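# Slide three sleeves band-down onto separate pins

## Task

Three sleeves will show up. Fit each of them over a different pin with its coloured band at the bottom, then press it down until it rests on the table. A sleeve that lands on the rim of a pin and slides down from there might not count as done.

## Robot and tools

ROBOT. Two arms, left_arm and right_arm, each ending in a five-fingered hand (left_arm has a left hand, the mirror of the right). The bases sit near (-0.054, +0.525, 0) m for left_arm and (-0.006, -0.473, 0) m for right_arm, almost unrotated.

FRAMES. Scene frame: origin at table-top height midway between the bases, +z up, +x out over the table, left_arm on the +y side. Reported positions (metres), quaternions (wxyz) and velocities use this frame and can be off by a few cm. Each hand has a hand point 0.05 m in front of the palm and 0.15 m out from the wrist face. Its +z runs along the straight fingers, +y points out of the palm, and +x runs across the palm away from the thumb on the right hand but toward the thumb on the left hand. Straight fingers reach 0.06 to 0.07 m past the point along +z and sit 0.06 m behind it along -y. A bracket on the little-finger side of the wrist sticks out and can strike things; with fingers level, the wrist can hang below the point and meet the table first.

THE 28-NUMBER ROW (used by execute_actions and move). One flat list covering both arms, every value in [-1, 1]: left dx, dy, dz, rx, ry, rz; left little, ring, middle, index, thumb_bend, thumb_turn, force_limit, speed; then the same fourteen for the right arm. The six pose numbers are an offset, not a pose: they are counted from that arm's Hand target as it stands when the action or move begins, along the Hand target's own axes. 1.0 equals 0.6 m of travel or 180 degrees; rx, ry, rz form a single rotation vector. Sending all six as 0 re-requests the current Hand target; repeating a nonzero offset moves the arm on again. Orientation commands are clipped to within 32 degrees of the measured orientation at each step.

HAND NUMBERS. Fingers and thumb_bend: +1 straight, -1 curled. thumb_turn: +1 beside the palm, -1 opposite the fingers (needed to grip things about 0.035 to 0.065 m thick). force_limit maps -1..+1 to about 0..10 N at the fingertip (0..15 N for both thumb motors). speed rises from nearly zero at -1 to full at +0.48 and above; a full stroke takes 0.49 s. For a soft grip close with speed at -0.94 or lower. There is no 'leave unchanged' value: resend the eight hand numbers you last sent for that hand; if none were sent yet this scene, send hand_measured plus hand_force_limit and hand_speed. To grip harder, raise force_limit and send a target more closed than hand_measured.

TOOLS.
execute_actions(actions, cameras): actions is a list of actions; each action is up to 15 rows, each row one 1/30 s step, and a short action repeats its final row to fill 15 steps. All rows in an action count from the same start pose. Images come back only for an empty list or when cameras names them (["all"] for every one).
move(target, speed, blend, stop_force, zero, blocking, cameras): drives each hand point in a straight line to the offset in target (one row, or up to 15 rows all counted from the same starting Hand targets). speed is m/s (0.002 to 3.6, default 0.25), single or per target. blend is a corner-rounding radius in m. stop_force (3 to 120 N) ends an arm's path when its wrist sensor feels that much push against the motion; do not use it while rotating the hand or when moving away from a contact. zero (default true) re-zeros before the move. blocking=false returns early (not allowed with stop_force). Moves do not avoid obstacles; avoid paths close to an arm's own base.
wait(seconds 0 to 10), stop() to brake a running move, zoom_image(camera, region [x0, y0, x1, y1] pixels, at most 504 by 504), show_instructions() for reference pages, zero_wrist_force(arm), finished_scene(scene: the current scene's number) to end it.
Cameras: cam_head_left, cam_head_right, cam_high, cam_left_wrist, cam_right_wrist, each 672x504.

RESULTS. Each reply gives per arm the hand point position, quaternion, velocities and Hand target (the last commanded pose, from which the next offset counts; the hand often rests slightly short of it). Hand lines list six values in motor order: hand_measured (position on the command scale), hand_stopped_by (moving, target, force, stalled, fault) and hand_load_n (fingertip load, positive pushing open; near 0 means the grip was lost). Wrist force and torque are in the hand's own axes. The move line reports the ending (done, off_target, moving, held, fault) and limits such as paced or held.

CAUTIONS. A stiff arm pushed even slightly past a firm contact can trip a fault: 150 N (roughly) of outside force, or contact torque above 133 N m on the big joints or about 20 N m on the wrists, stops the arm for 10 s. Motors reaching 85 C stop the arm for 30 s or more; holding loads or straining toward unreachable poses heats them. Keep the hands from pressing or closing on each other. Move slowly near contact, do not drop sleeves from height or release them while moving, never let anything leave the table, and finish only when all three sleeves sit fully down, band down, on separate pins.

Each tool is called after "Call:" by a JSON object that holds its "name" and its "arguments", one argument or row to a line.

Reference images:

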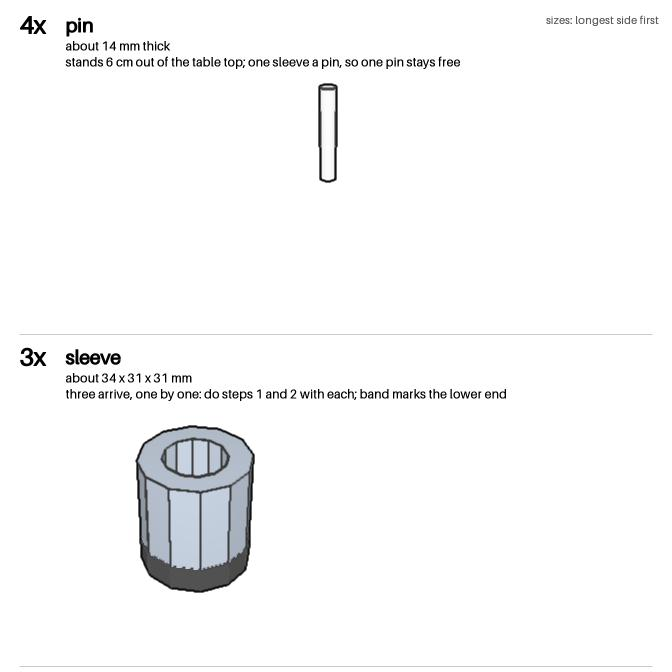

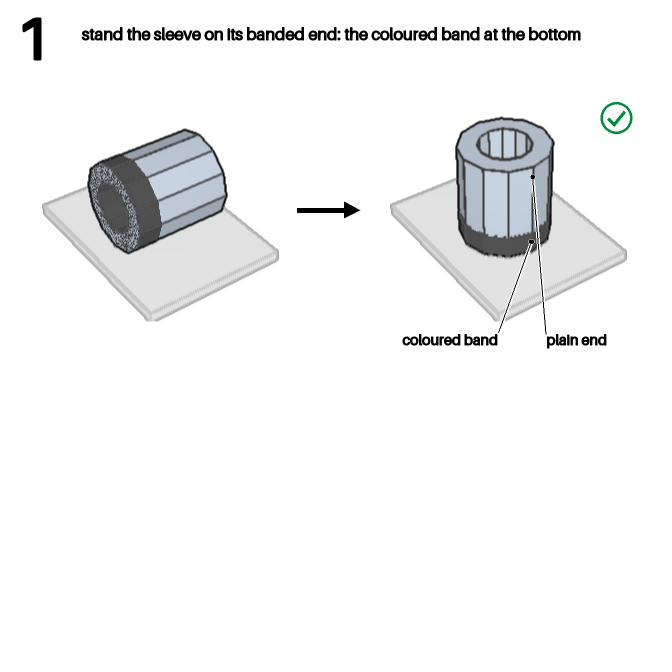

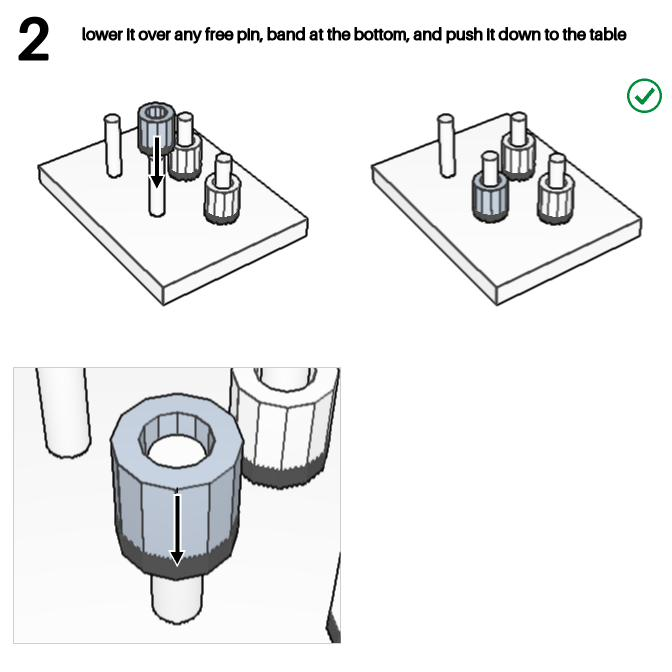

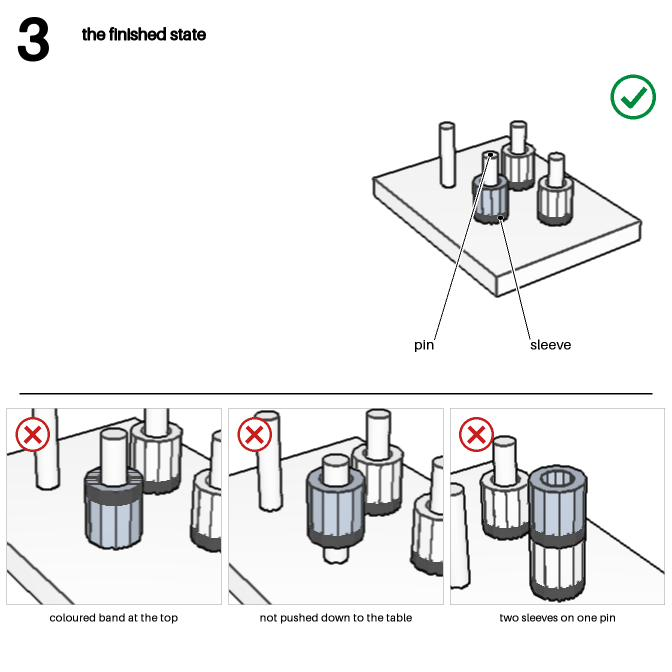

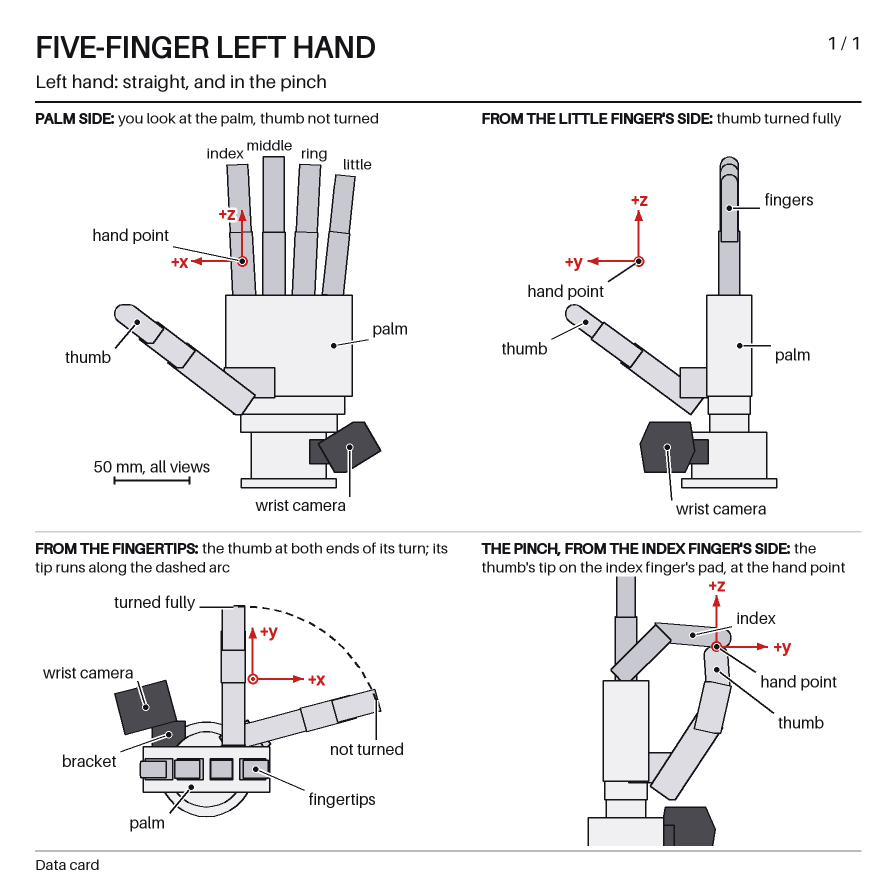

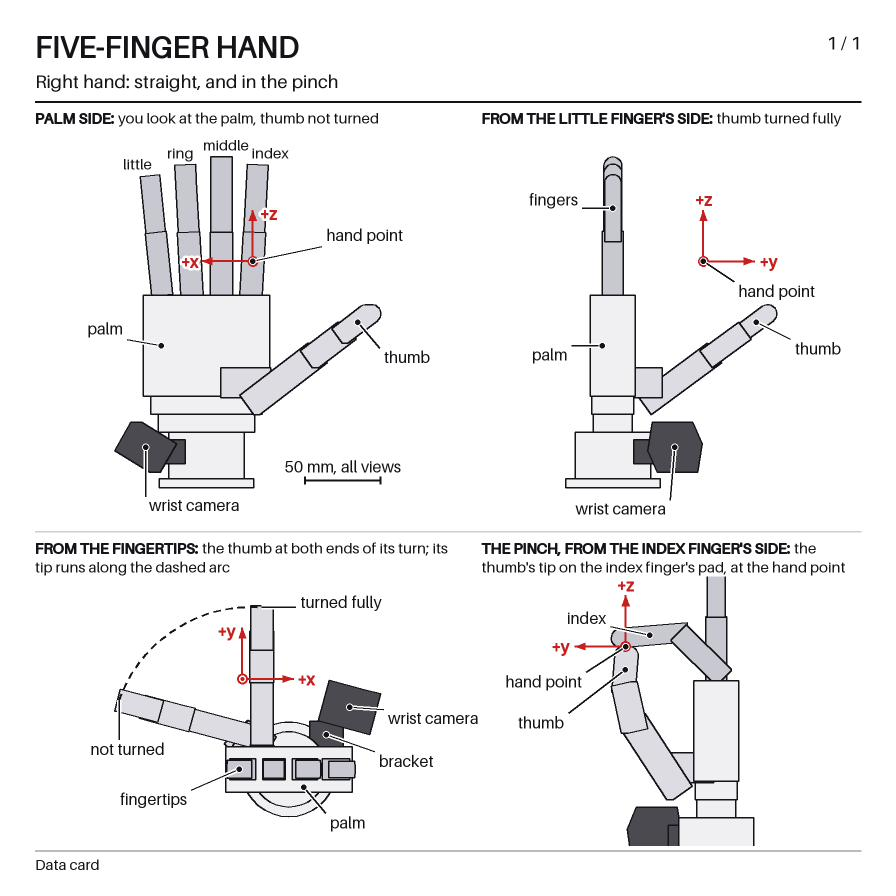

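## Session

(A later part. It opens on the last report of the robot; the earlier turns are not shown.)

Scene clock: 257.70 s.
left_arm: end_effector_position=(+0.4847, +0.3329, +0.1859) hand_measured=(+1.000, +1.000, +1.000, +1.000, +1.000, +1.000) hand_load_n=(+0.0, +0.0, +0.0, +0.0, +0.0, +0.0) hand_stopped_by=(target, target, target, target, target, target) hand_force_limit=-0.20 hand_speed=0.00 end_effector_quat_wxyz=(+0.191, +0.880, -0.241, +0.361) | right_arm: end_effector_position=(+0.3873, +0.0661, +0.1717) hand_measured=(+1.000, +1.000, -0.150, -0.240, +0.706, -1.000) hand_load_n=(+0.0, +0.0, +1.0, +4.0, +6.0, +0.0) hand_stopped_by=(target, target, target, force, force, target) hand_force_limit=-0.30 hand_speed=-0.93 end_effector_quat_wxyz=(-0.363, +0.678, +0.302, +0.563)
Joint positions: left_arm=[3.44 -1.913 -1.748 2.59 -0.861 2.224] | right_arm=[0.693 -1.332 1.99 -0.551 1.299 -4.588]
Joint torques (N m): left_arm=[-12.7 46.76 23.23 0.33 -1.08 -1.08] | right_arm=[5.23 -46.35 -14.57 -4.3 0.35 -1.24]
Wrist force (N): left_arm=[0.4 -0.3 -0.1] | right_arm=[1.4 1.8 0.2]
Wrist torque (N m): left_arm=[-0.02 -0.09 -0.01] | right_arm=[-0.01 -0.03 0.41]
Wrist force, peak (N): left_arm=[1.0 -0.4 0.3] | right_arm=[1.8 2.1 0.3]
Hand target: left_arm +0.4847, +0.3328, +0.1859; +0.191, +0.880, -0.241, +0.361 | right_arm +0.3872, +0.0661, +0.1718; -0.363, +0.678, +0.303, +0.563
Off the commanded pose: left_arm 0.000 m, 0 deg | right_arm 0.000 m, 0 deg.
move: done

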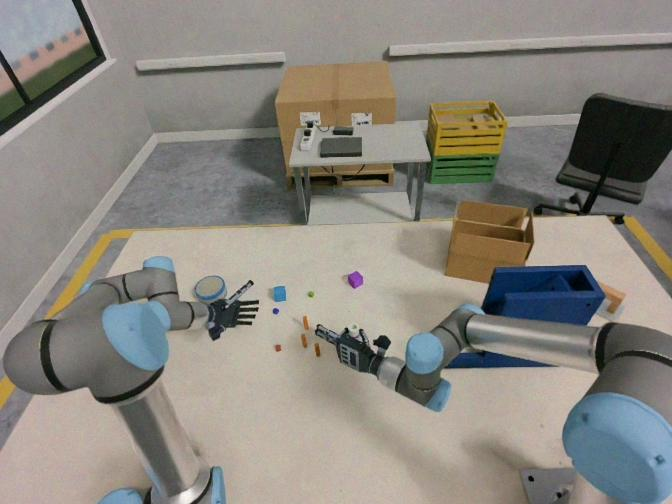

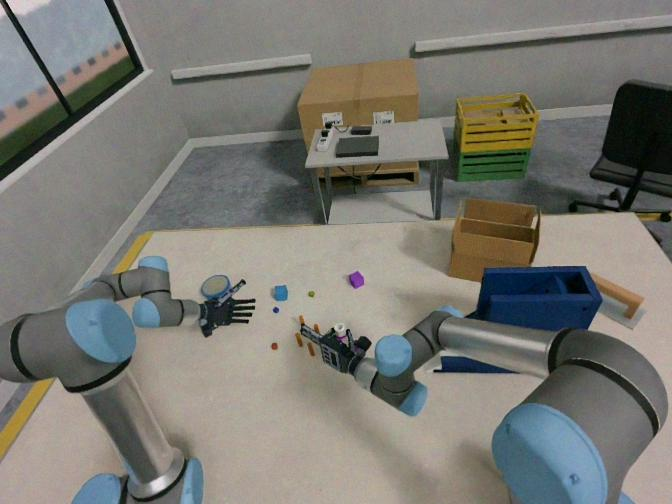

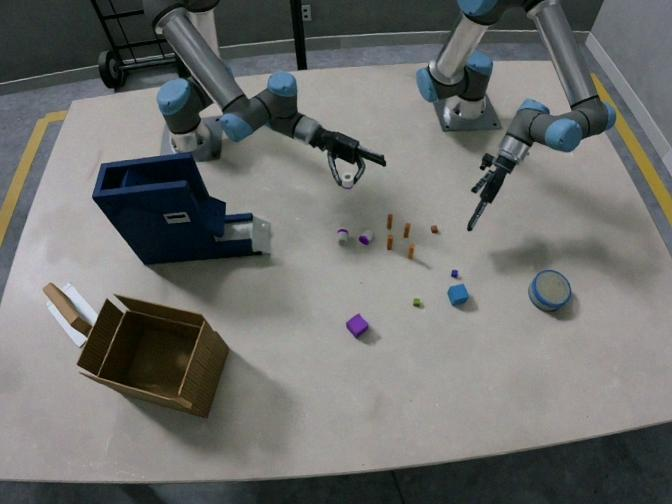

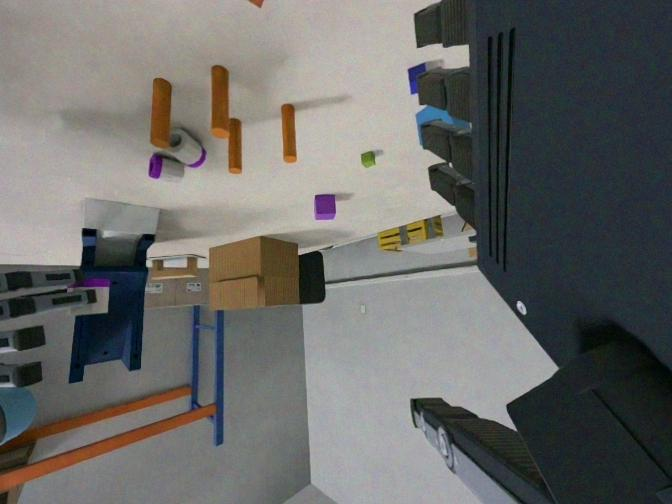

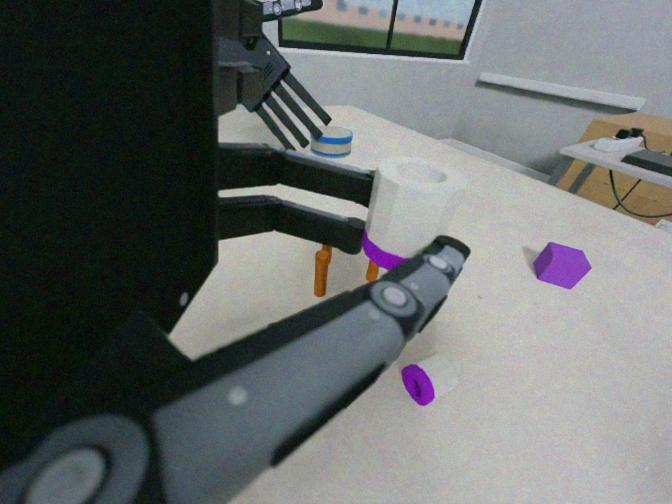

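Call:
{"name": "move", "arguments": {
  "target": [0,0,0,0,0,0, 1,1,1,1,1,1,-0.2,0.0, 0.0076,-0.0395,0.1338,0,0,0, 1,1,-0.15,-0.35,0.4,-1,-0.3,-0.93],
  "speed": 0.15,
  "cameras": ["all"]
}}

Call:
{"name": "zoom_image", "arguments": {
  "camera": "cam_left_wrist",
  "region": [0, 40, 300, 265]
}}

Call:
{"name": "zoom_image", "arguments": {
  "camera": "cam_right_wrist",
  "region": [250, 120, 550, 345]
}}

Call:
{"name": "zoom_image", "arguments": {
  "camera": "cam_high",
  "region": [320, 170, 440, 270]
}}

Call:
{"name": "zoom_image", "arguments": {
  "camera": "cam_head_left",
  "region": [250, 280, 370, 380]
}}

Call:
{"name": "zoom_image", "arguments": {
  "camera": "cam_head_right",
  "region": [250, 280, 370, 380]
}}

Scene clock: 266.37 s.
left_arm: end_effector_position=(+0.4847, +0.3328, +0.1859) hand_measured=(+1.000, +1.000, +1.000, +1.000, +1.000, +1.000) hand_load_n=(+0.0, +0.0, +0.0, +0.0, +0.0, +0.0) hand_stopped_by=(target, target, target, target, target, target) hand_force_limit=-0.20 hand_speed=0.00 end_effector_quat_wxyz=(+0.191, +0.880, -0.241, +0.361) | right_arm: end_effector_position=(+0.4122, +0.1460, +0.1716) hand_measured=(+1.000, +1.000, -0.150, -0.240, +0.706, -1.000) hand_load_n=(+0.0, +0.0, +1.0, +3.5, +5.5, +0.0) hand_stopped_by=(target, target, target, force, force, target) hand_force_limit=-0.30 hand_speed=-0.93 end_effector_quat_wxyz=(-0.363, +0.678, +0.303, +0.563)
Joint positions: left_arm=[3.44 -1.913 -1.748 2.59 -0.862 2.224] | right_arm=[0.784 -1.161 1.746 -0.481 1.389 -4.579]
Joint torques (N m): left_arm=[-13.12 36.31 11.26 0.31 -1.39 -1.29] | right_arm=[-2.27 -42.91 -29.72 -4.36 -1.25 -1.16]
Wrist force (N): left_arm=[0.4 0.0 -0.1] | right_arm=[1.4 2.1 0.3]
Wrist torque (N m): left_arm=[0.01 -0.09 -0.02] | right_arm=[0.00 -0.02 0.39]
Wrist force, peak (N): left_arm=[0.7 -0.3 -0.4] | right_arm=[1.7 2.9 -0.9]
Hand target: left_arm +0.4847, +0.3328, +0.1859; +0.191, +0.880, -0.241, +0.361 | right_arm +0.4123, +0.1461, +0.1716; -0.363, +0.678, +0.303, +0.563
Off the commanded pose: left_arm 0.000 m, 0 deg | right_arm 0.000 m, 0 deg.
move: done

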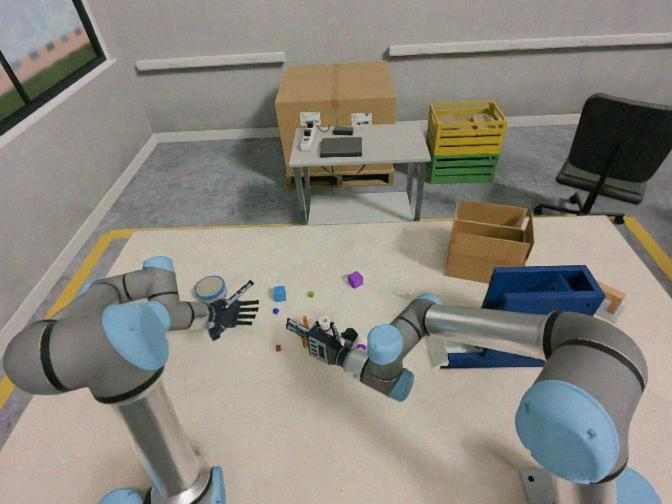

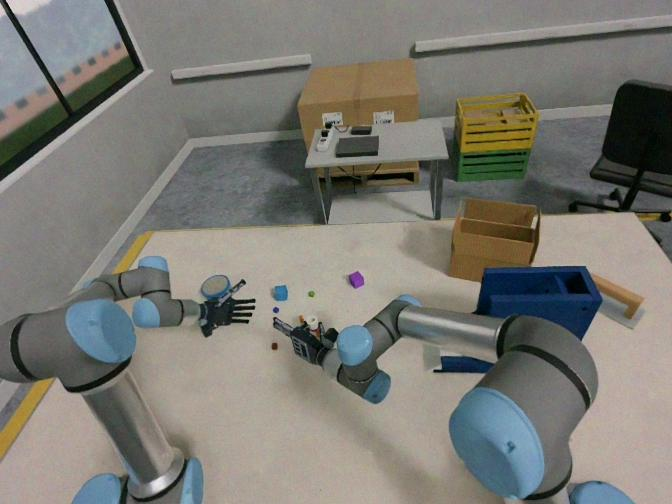

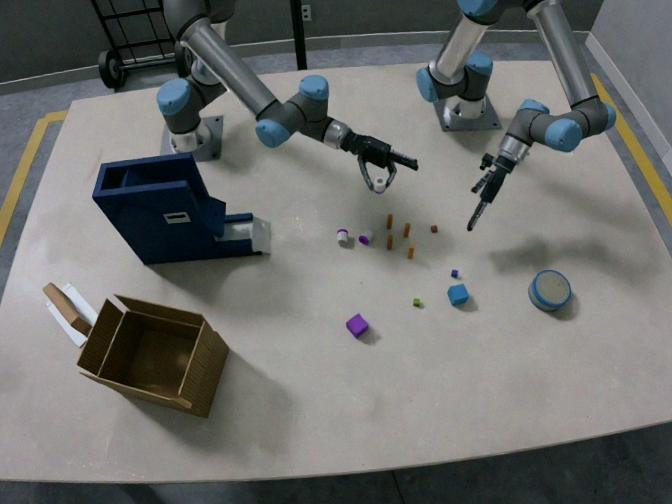

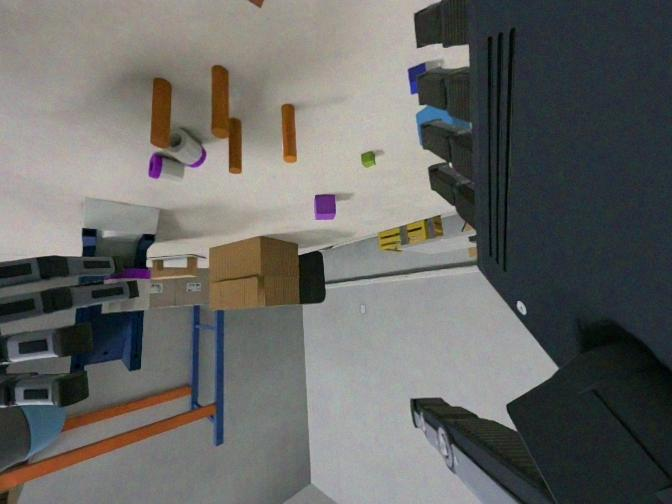

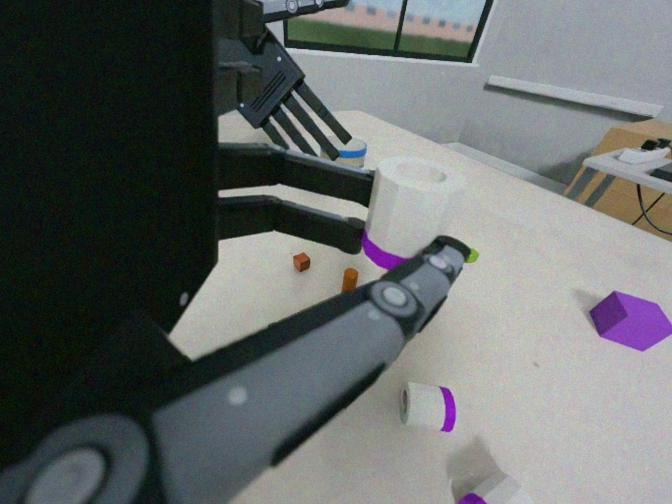

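Scaled by 1.680 from the camera's 672x504 image, which has a finer 960x720 frame.

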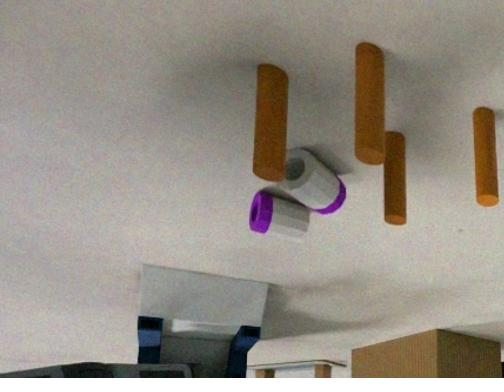

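Scaled by 1.680 from the camera's 672x504 image, which has a finer 960x720 frame.

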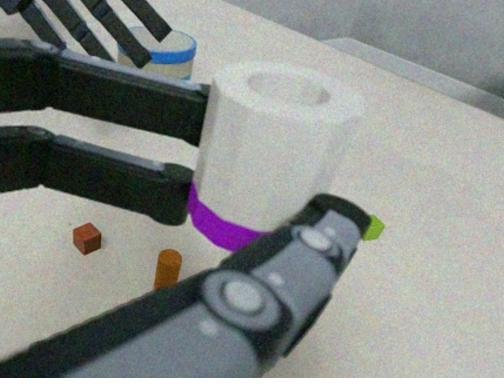

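Scaled by 4.200 from the camera's 672x504 image, which has a finer 960x720 frame.

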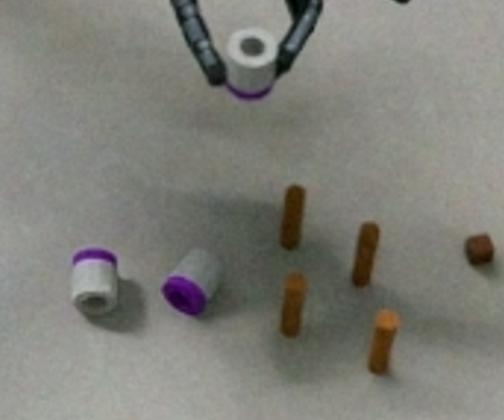

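Scaled by 4.200 from the camera's 672x504 image, which has a finer 960x720 frame.

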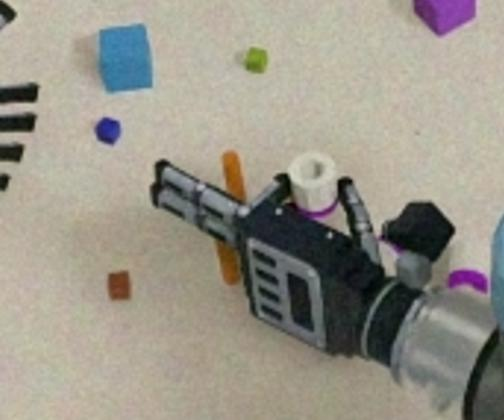

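Scaled by 4.200 from the camera's 672x504 image, which has a finer 960x720 frame.

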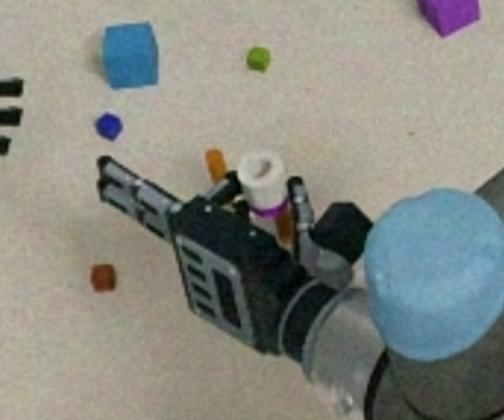

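Call:
{"name": "move", "arguments": {
  "target": [0,0,0,0,0,0, 1,1,1,1,1,1,-0.2,0.0, -0.0828,-0.0218,0.0518,0,0,0, 1,1,-0.15,-0.35,0.4,-1,-0.3,-0.93],
  "speed": 0.1,
  "cameras": ["all"]
}}

Call:
{"name": "zoom_image", "arguments": {
  "camera": "cam_left_wrist",
  "region": [60, 60, 260, 210]
}}

Call:
{"name": "zoom_image", "arguments": {
  "camera": "cam_right_wrist",
  "region": [250, 120, 550, 345]
}}

Call:
{"name": "zoom_image", "arguments": {
  "camera": "cam_high",
  "region": [340, 180, 440, 255]
}}

Call:
{"name": "zoom_image", "arguments": {
  "camera": "cam_head_left",
  "region": [250, 280, 370, 380]
}}

Call:
{"name": "zoom_image", "arguments": {
  "camera": "cam_head_right",
  "region": [250, 280, 370, 380]
}}

Scene clock: 275.23 s.
left_arm: end_effector_position=(+0.4847, +0.3328, +0.1859) hand_measured=(+1.000, +1.000, +1.000, +1.000, +1.000, +1.000) hand_load_n=(+0.0, +0.0, +0.0, +0.0, +0.0, +0.0) hand_stopped_by=(target, target, target, target, target, target) hand_force_limit=-0.20 hand_speed=0.00 end_effector_quat_wxyz=(+0.191, +0.880, -0.241, +0.361) | right_arm: end_effector_position=(+0.4094, +0.1792, +0.1217) hand_measured=(+1.000, +1.000, -0.150, -0.240, +0.706, -1.000) hand_load_n=(+0.0, +0.0, +1.5, +4.0, +6.0, +0.0) hand_stopped_by=(target, target, target, force, force, target) hand_force_limit=-0.30 hand_speed=-0.93 end_effector_quat_wxyz=(-0.363, +0.678, +0.303, +0.563)
Joint positions: left_arm=[3.44 -1.913 -1.748 2.59 -0.862 2.224] | right_arm=[0.833 -1.035 1.701 -0.563 1.438 -4.574]
Joint torques (N m): left_arm=[-12.56 41.04 11.71 0.39 -1.35 -1.05] | right_arm=[-6.11 -52.12 -11.33 0.47 -1.54 -0.1]
Wrist force (N): left_arm=[0.5 -0.2 -0.1] | right_arm=[1.5 2.3 0.3]
Wrist torque (N m): left_arm=[-0.01 -0.10 -0.01] | right_arm=[0.08 -0.04 0.26]
Wrist force, peak (N): left_arm=[0.5 -0.3 -0.4] | right_arm=[2.2 2.6 -0.3]
Hand target: left_arm +0.4847, +0.3328, +0.1859; +0.191, +0.880, -0.241, +0.361 | right_arm +0.4094, +0.1791, +0.1216; -0.363, +0.678, +0.303, +0.563
Off the commanded pose: left_arm 0.000 m, 0 deg | right_arm 0.000 m, 0 deg.
move: done

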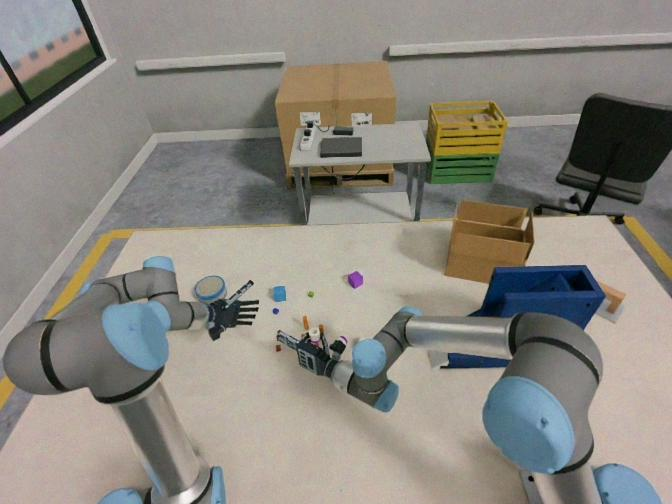

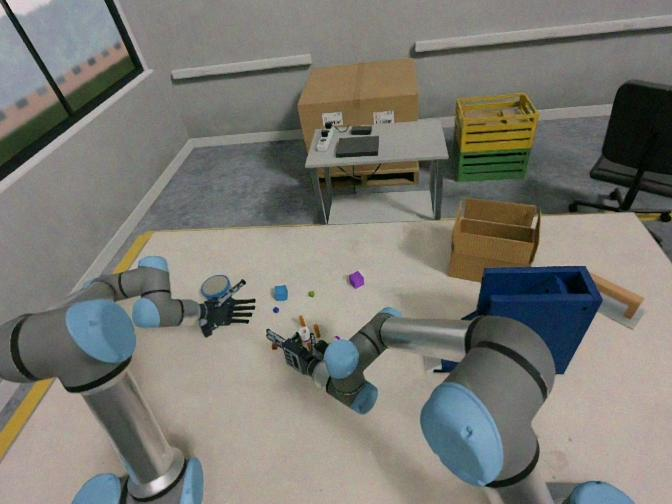

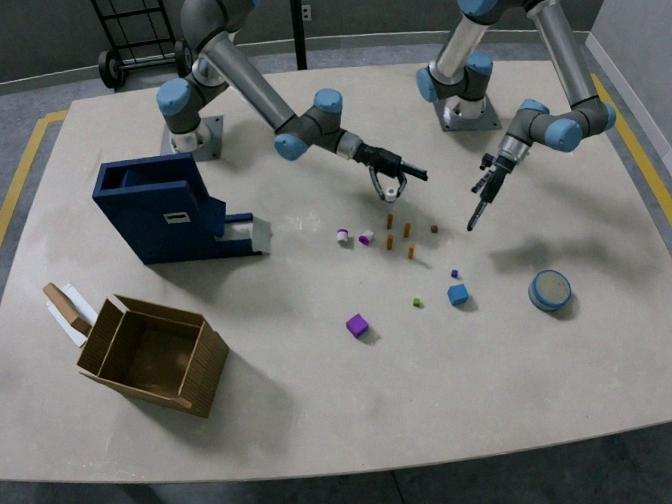

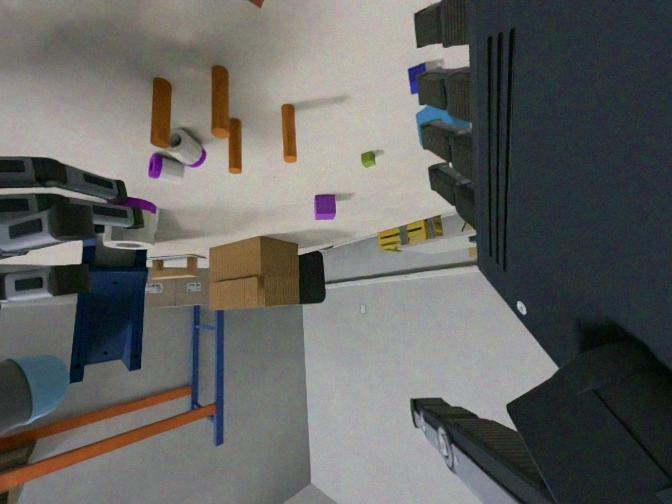

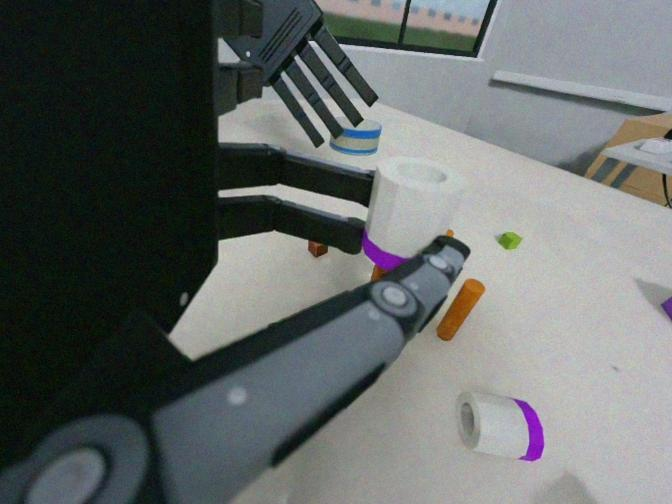

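Scaled by 2.520 from the camera's 672x504 image, which has a finer 960x720 frame.

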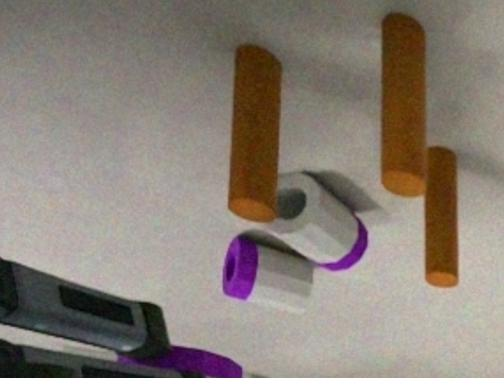

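Scaled by 1.680 from the camera's 672x504 image, which has a finer 960x720 frame.

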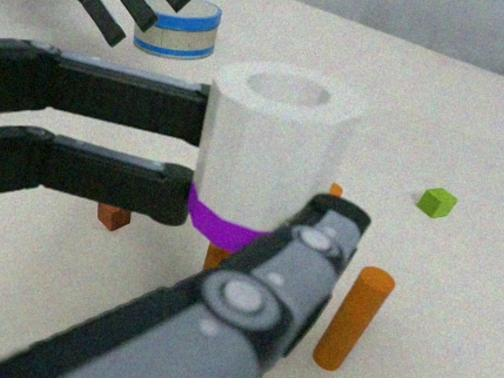

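Scaled by 5.040 from the camera's 672x504 image, which has a finer 960x720 frame.

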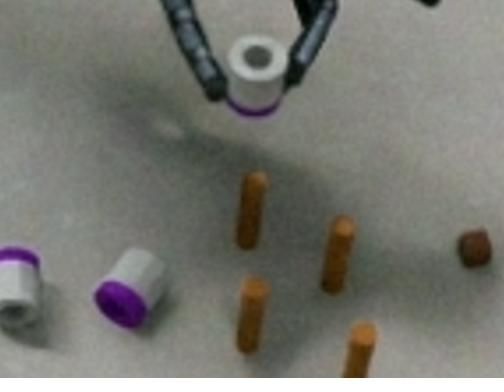

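Scaled by 4.200 from the camera's 672x504 image, which has a finer 960x720 frame.

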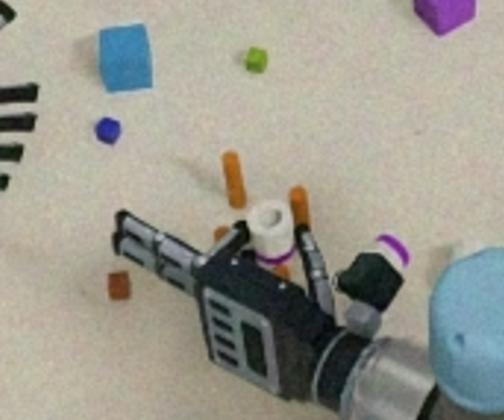

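Scaled by 4.200 from the camera's 672x504 image, which has a finer 960x720 frame.

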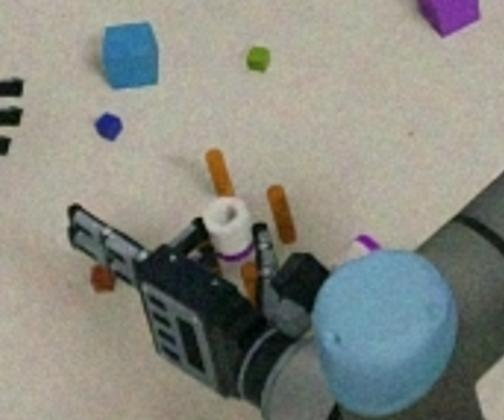

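Call:
{"name": "move", "arguments": {
  "target": [0,0,0,0,0,0, 1,1,1,1,1,1,-0.2,0.0, -0.0358,0.0248,0.0267,0,0,0, 1,1,-0.15,-0.35,0.4,-1,-0.3,-0.93],
  "speed": 0.08,
  "cameras": ["all"]
}}

Call:
{"name": "zoom_image", "arguments": {
  "camera": "cam_left_wrist",
  "region": [60, 60, 260, 210]
}}

Call:
{"name": "zoom_image", "arguments": {
  "camera": "cam_right_wrist",
  "region": [300, 150, 500, 300]
}}

Call:
{"name": "zoom_image", "arguments": {
  "camera": "cam_high",
  "region": [360, 180, 420, 250]
}}

Call:
{"name": "zoom_image", "arguments": {
  "camera": "cam_head_left",
  "region": [280, 300, 350, 370]
}}

Call:
{"name": "zoom_image", "arguments": {
  "camera": "cam_head_right",
  "region": [270, 300, 340, 370]
}}

Scene clock: 294.30 s.
left_arm: end_effector_position=(+0.4847, +0.3328, +0.1859) hand_measured=(+1.000, +1.000, +1.000, +1.000, +1.000, +1.000) hand_load_n=(+0.0, +0.0, +0.0, +0.0, -0.5, +0.0) hand_stopped_by=(target, target, target, target, target, target) hand_force_limit=-0.20 hand_speed=0.00 end_effector_quat_wxyz=(+0.191, +0.880, -0.241, +0.361) | right_arm: end_effector_position=(+0.4265, +0.1843, +0.0967) hand_measured=(+1.000, +1.000, -0.150, -0.240, +0.706, -1.000) hand_load_n=(+0.0, +0.0, +1.0, +4.0, +5.5, +0.0) hand_stopped_by=(target, target, target, force, force, target) hand_force_limit=-0.30 hand_speed=-0.93 end_effector_quat_wxyz=(-0.363, +0.678, +0.303, +0.563) end_effector_velocity=(-0.001, -0.002, +0.000) end_effector_angular_velocity=(-0.003, +0.003, -0.002)
Joint positions: left_arm=[3.44 -1.913 -1.748 2.59 -0.862 2.224] | right_arm=[0.815 -0.975 1.677 -0.599 1.419 -4.576]
Joint velocities: left_arm=[within noise] | right_arm=[0.001 -0.003 0.003 0.005 0.003 0.001]
Joint torques (N m): left_arm=[-10.91 48.52 11.51 0.33 -1.33 -1.07] | right_arm=[5.79 -62.41 -11.22 0.71 1.74 -0.47]
Wrist force (N): left_arm=[0.3 -0.1 -0.1] | right_arm=[1.7 2.3 -0.1]
Wrist torque (N m): left_arm=[0.00 -0.07 -0.02] | right_arm=[0.08 -0.05 0.27]
Wrist force, peak (N): left_arm=[0.6 -0.3 -0.4] | right_arm=[1.9 2.6 0.2]
Hand target: left_arm +0.4847, +0.3328, +0.1859; +0.191, +0.880, -0.241, +0.361 | right_arm +0.4264, +0.1842, +0.0966; -0.363, +0.678, +0.303, +0.563
Off the commanded pose: left_arm 0.000 m, 0 deg | right_arm 0.000 m, 0 deg.
move: done

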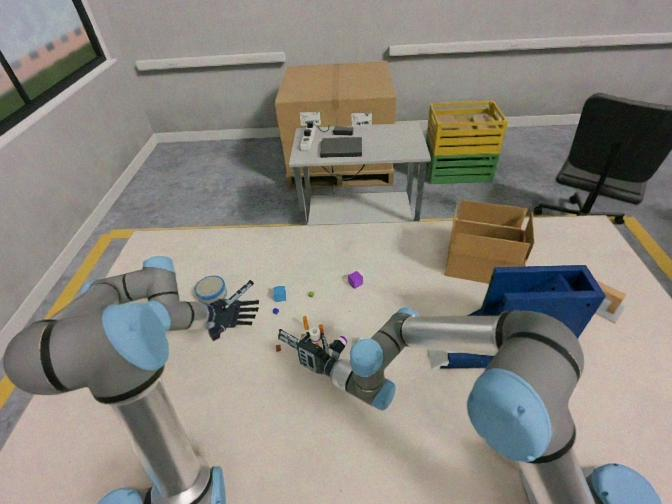

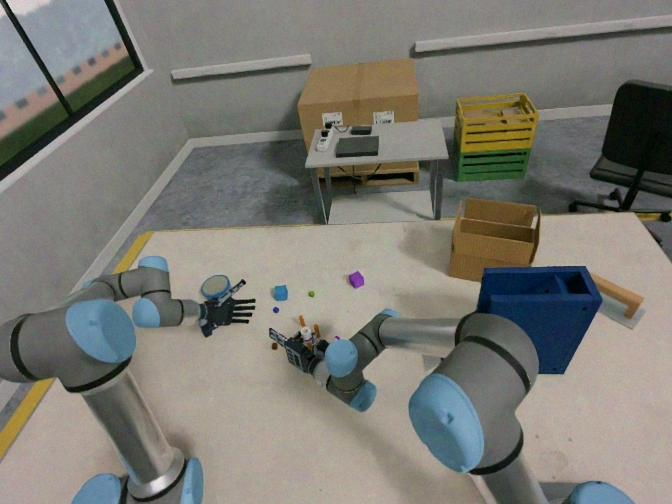

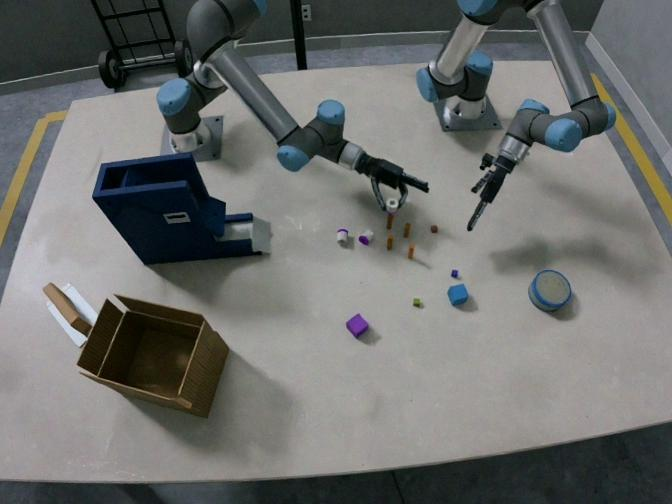

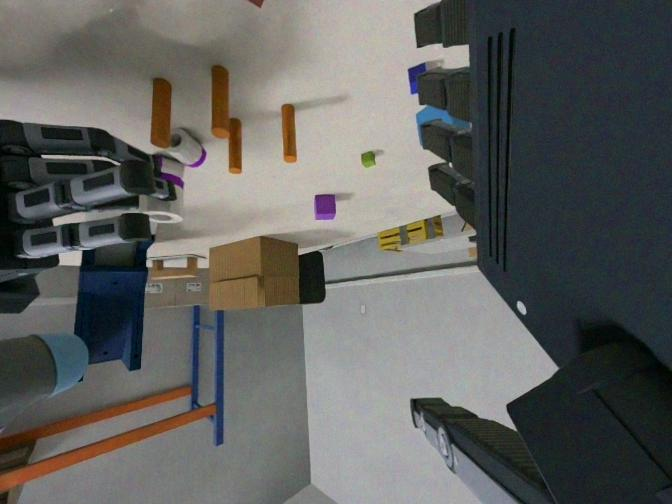

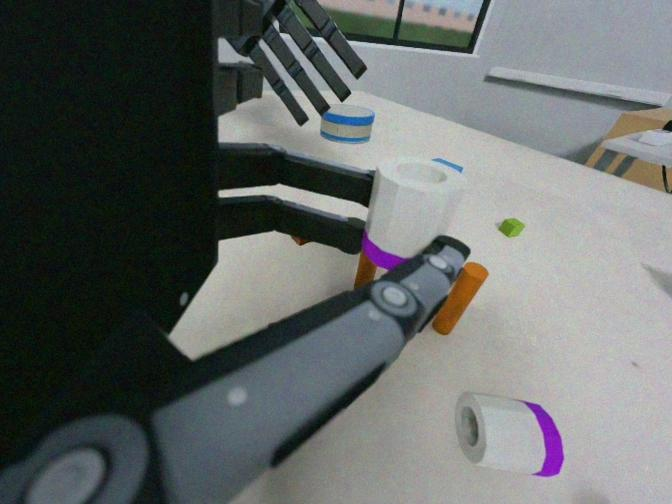

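Scaled by 2.520 from the camera's 672x504 image, which has a finer 960x720 frame.

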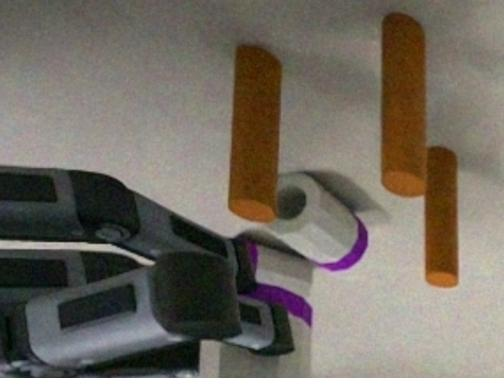

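Scaled by 2.520 from the camera's 672x504 image, which has a finer 960x720 frame.

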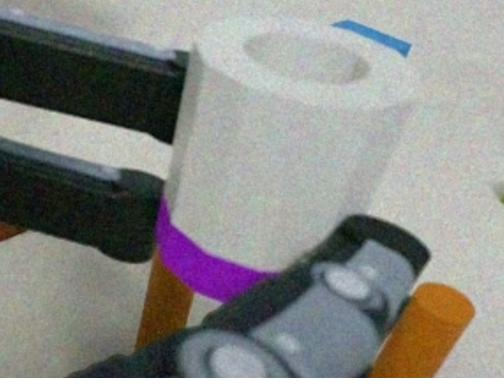

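Scaled by 7.200 from the camera's 672x504 image, which has a finer 960x720 frame.

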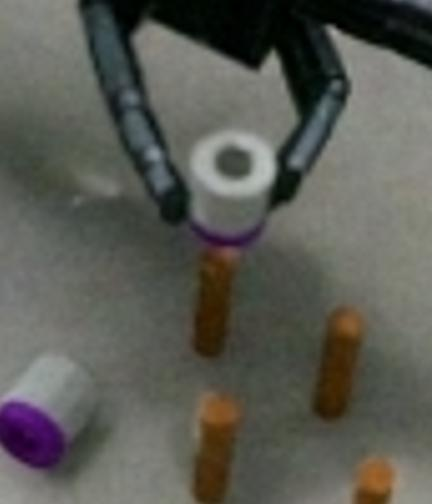

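Scaled by 7.200 from the camera's 672x504 image, which has a finer 960x720 frame.

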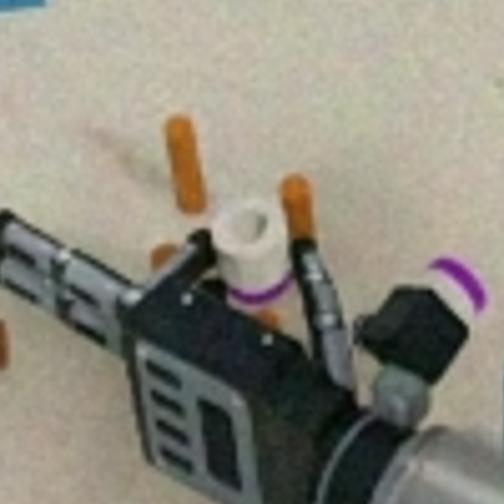

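Scaled by 7.200 from the camera's 672x504 image, which has a finer 960x720 frame.

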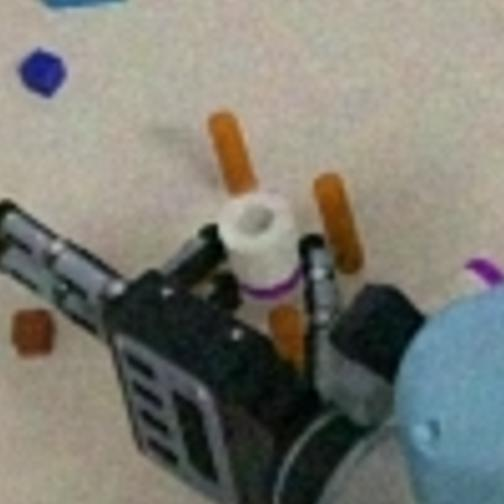

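Call:
{"name": "zoom_image", "arguments": {
  "camera": "cam_left_wrist",
  "region": [110, 70, 220, 240]
}}

Call:
{"name": "zoom_image", "arguments": {
  "camera": "cam_right_wrist",
  "region": [330, 140, 500, 340]
}}

Scaled by 2.965 from the camera's 672x504 image, which has a finer 960x720 frame.

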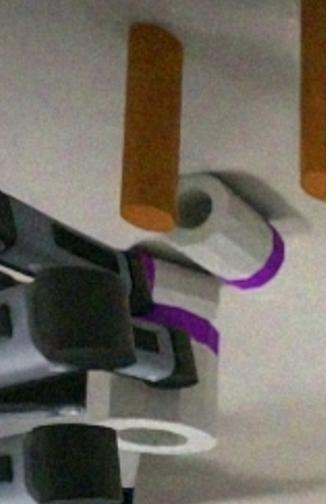

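Scaled by 2.520 from the camera's 672x504 image, which has a finer 960x720 frame.

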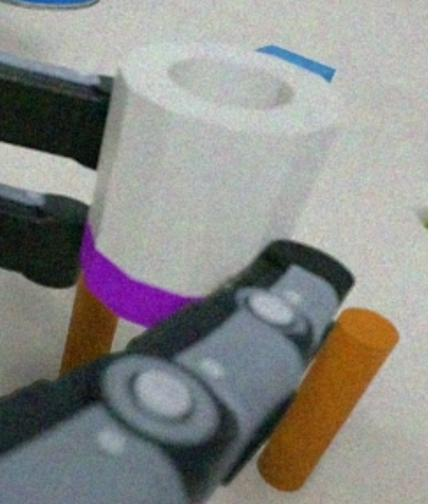

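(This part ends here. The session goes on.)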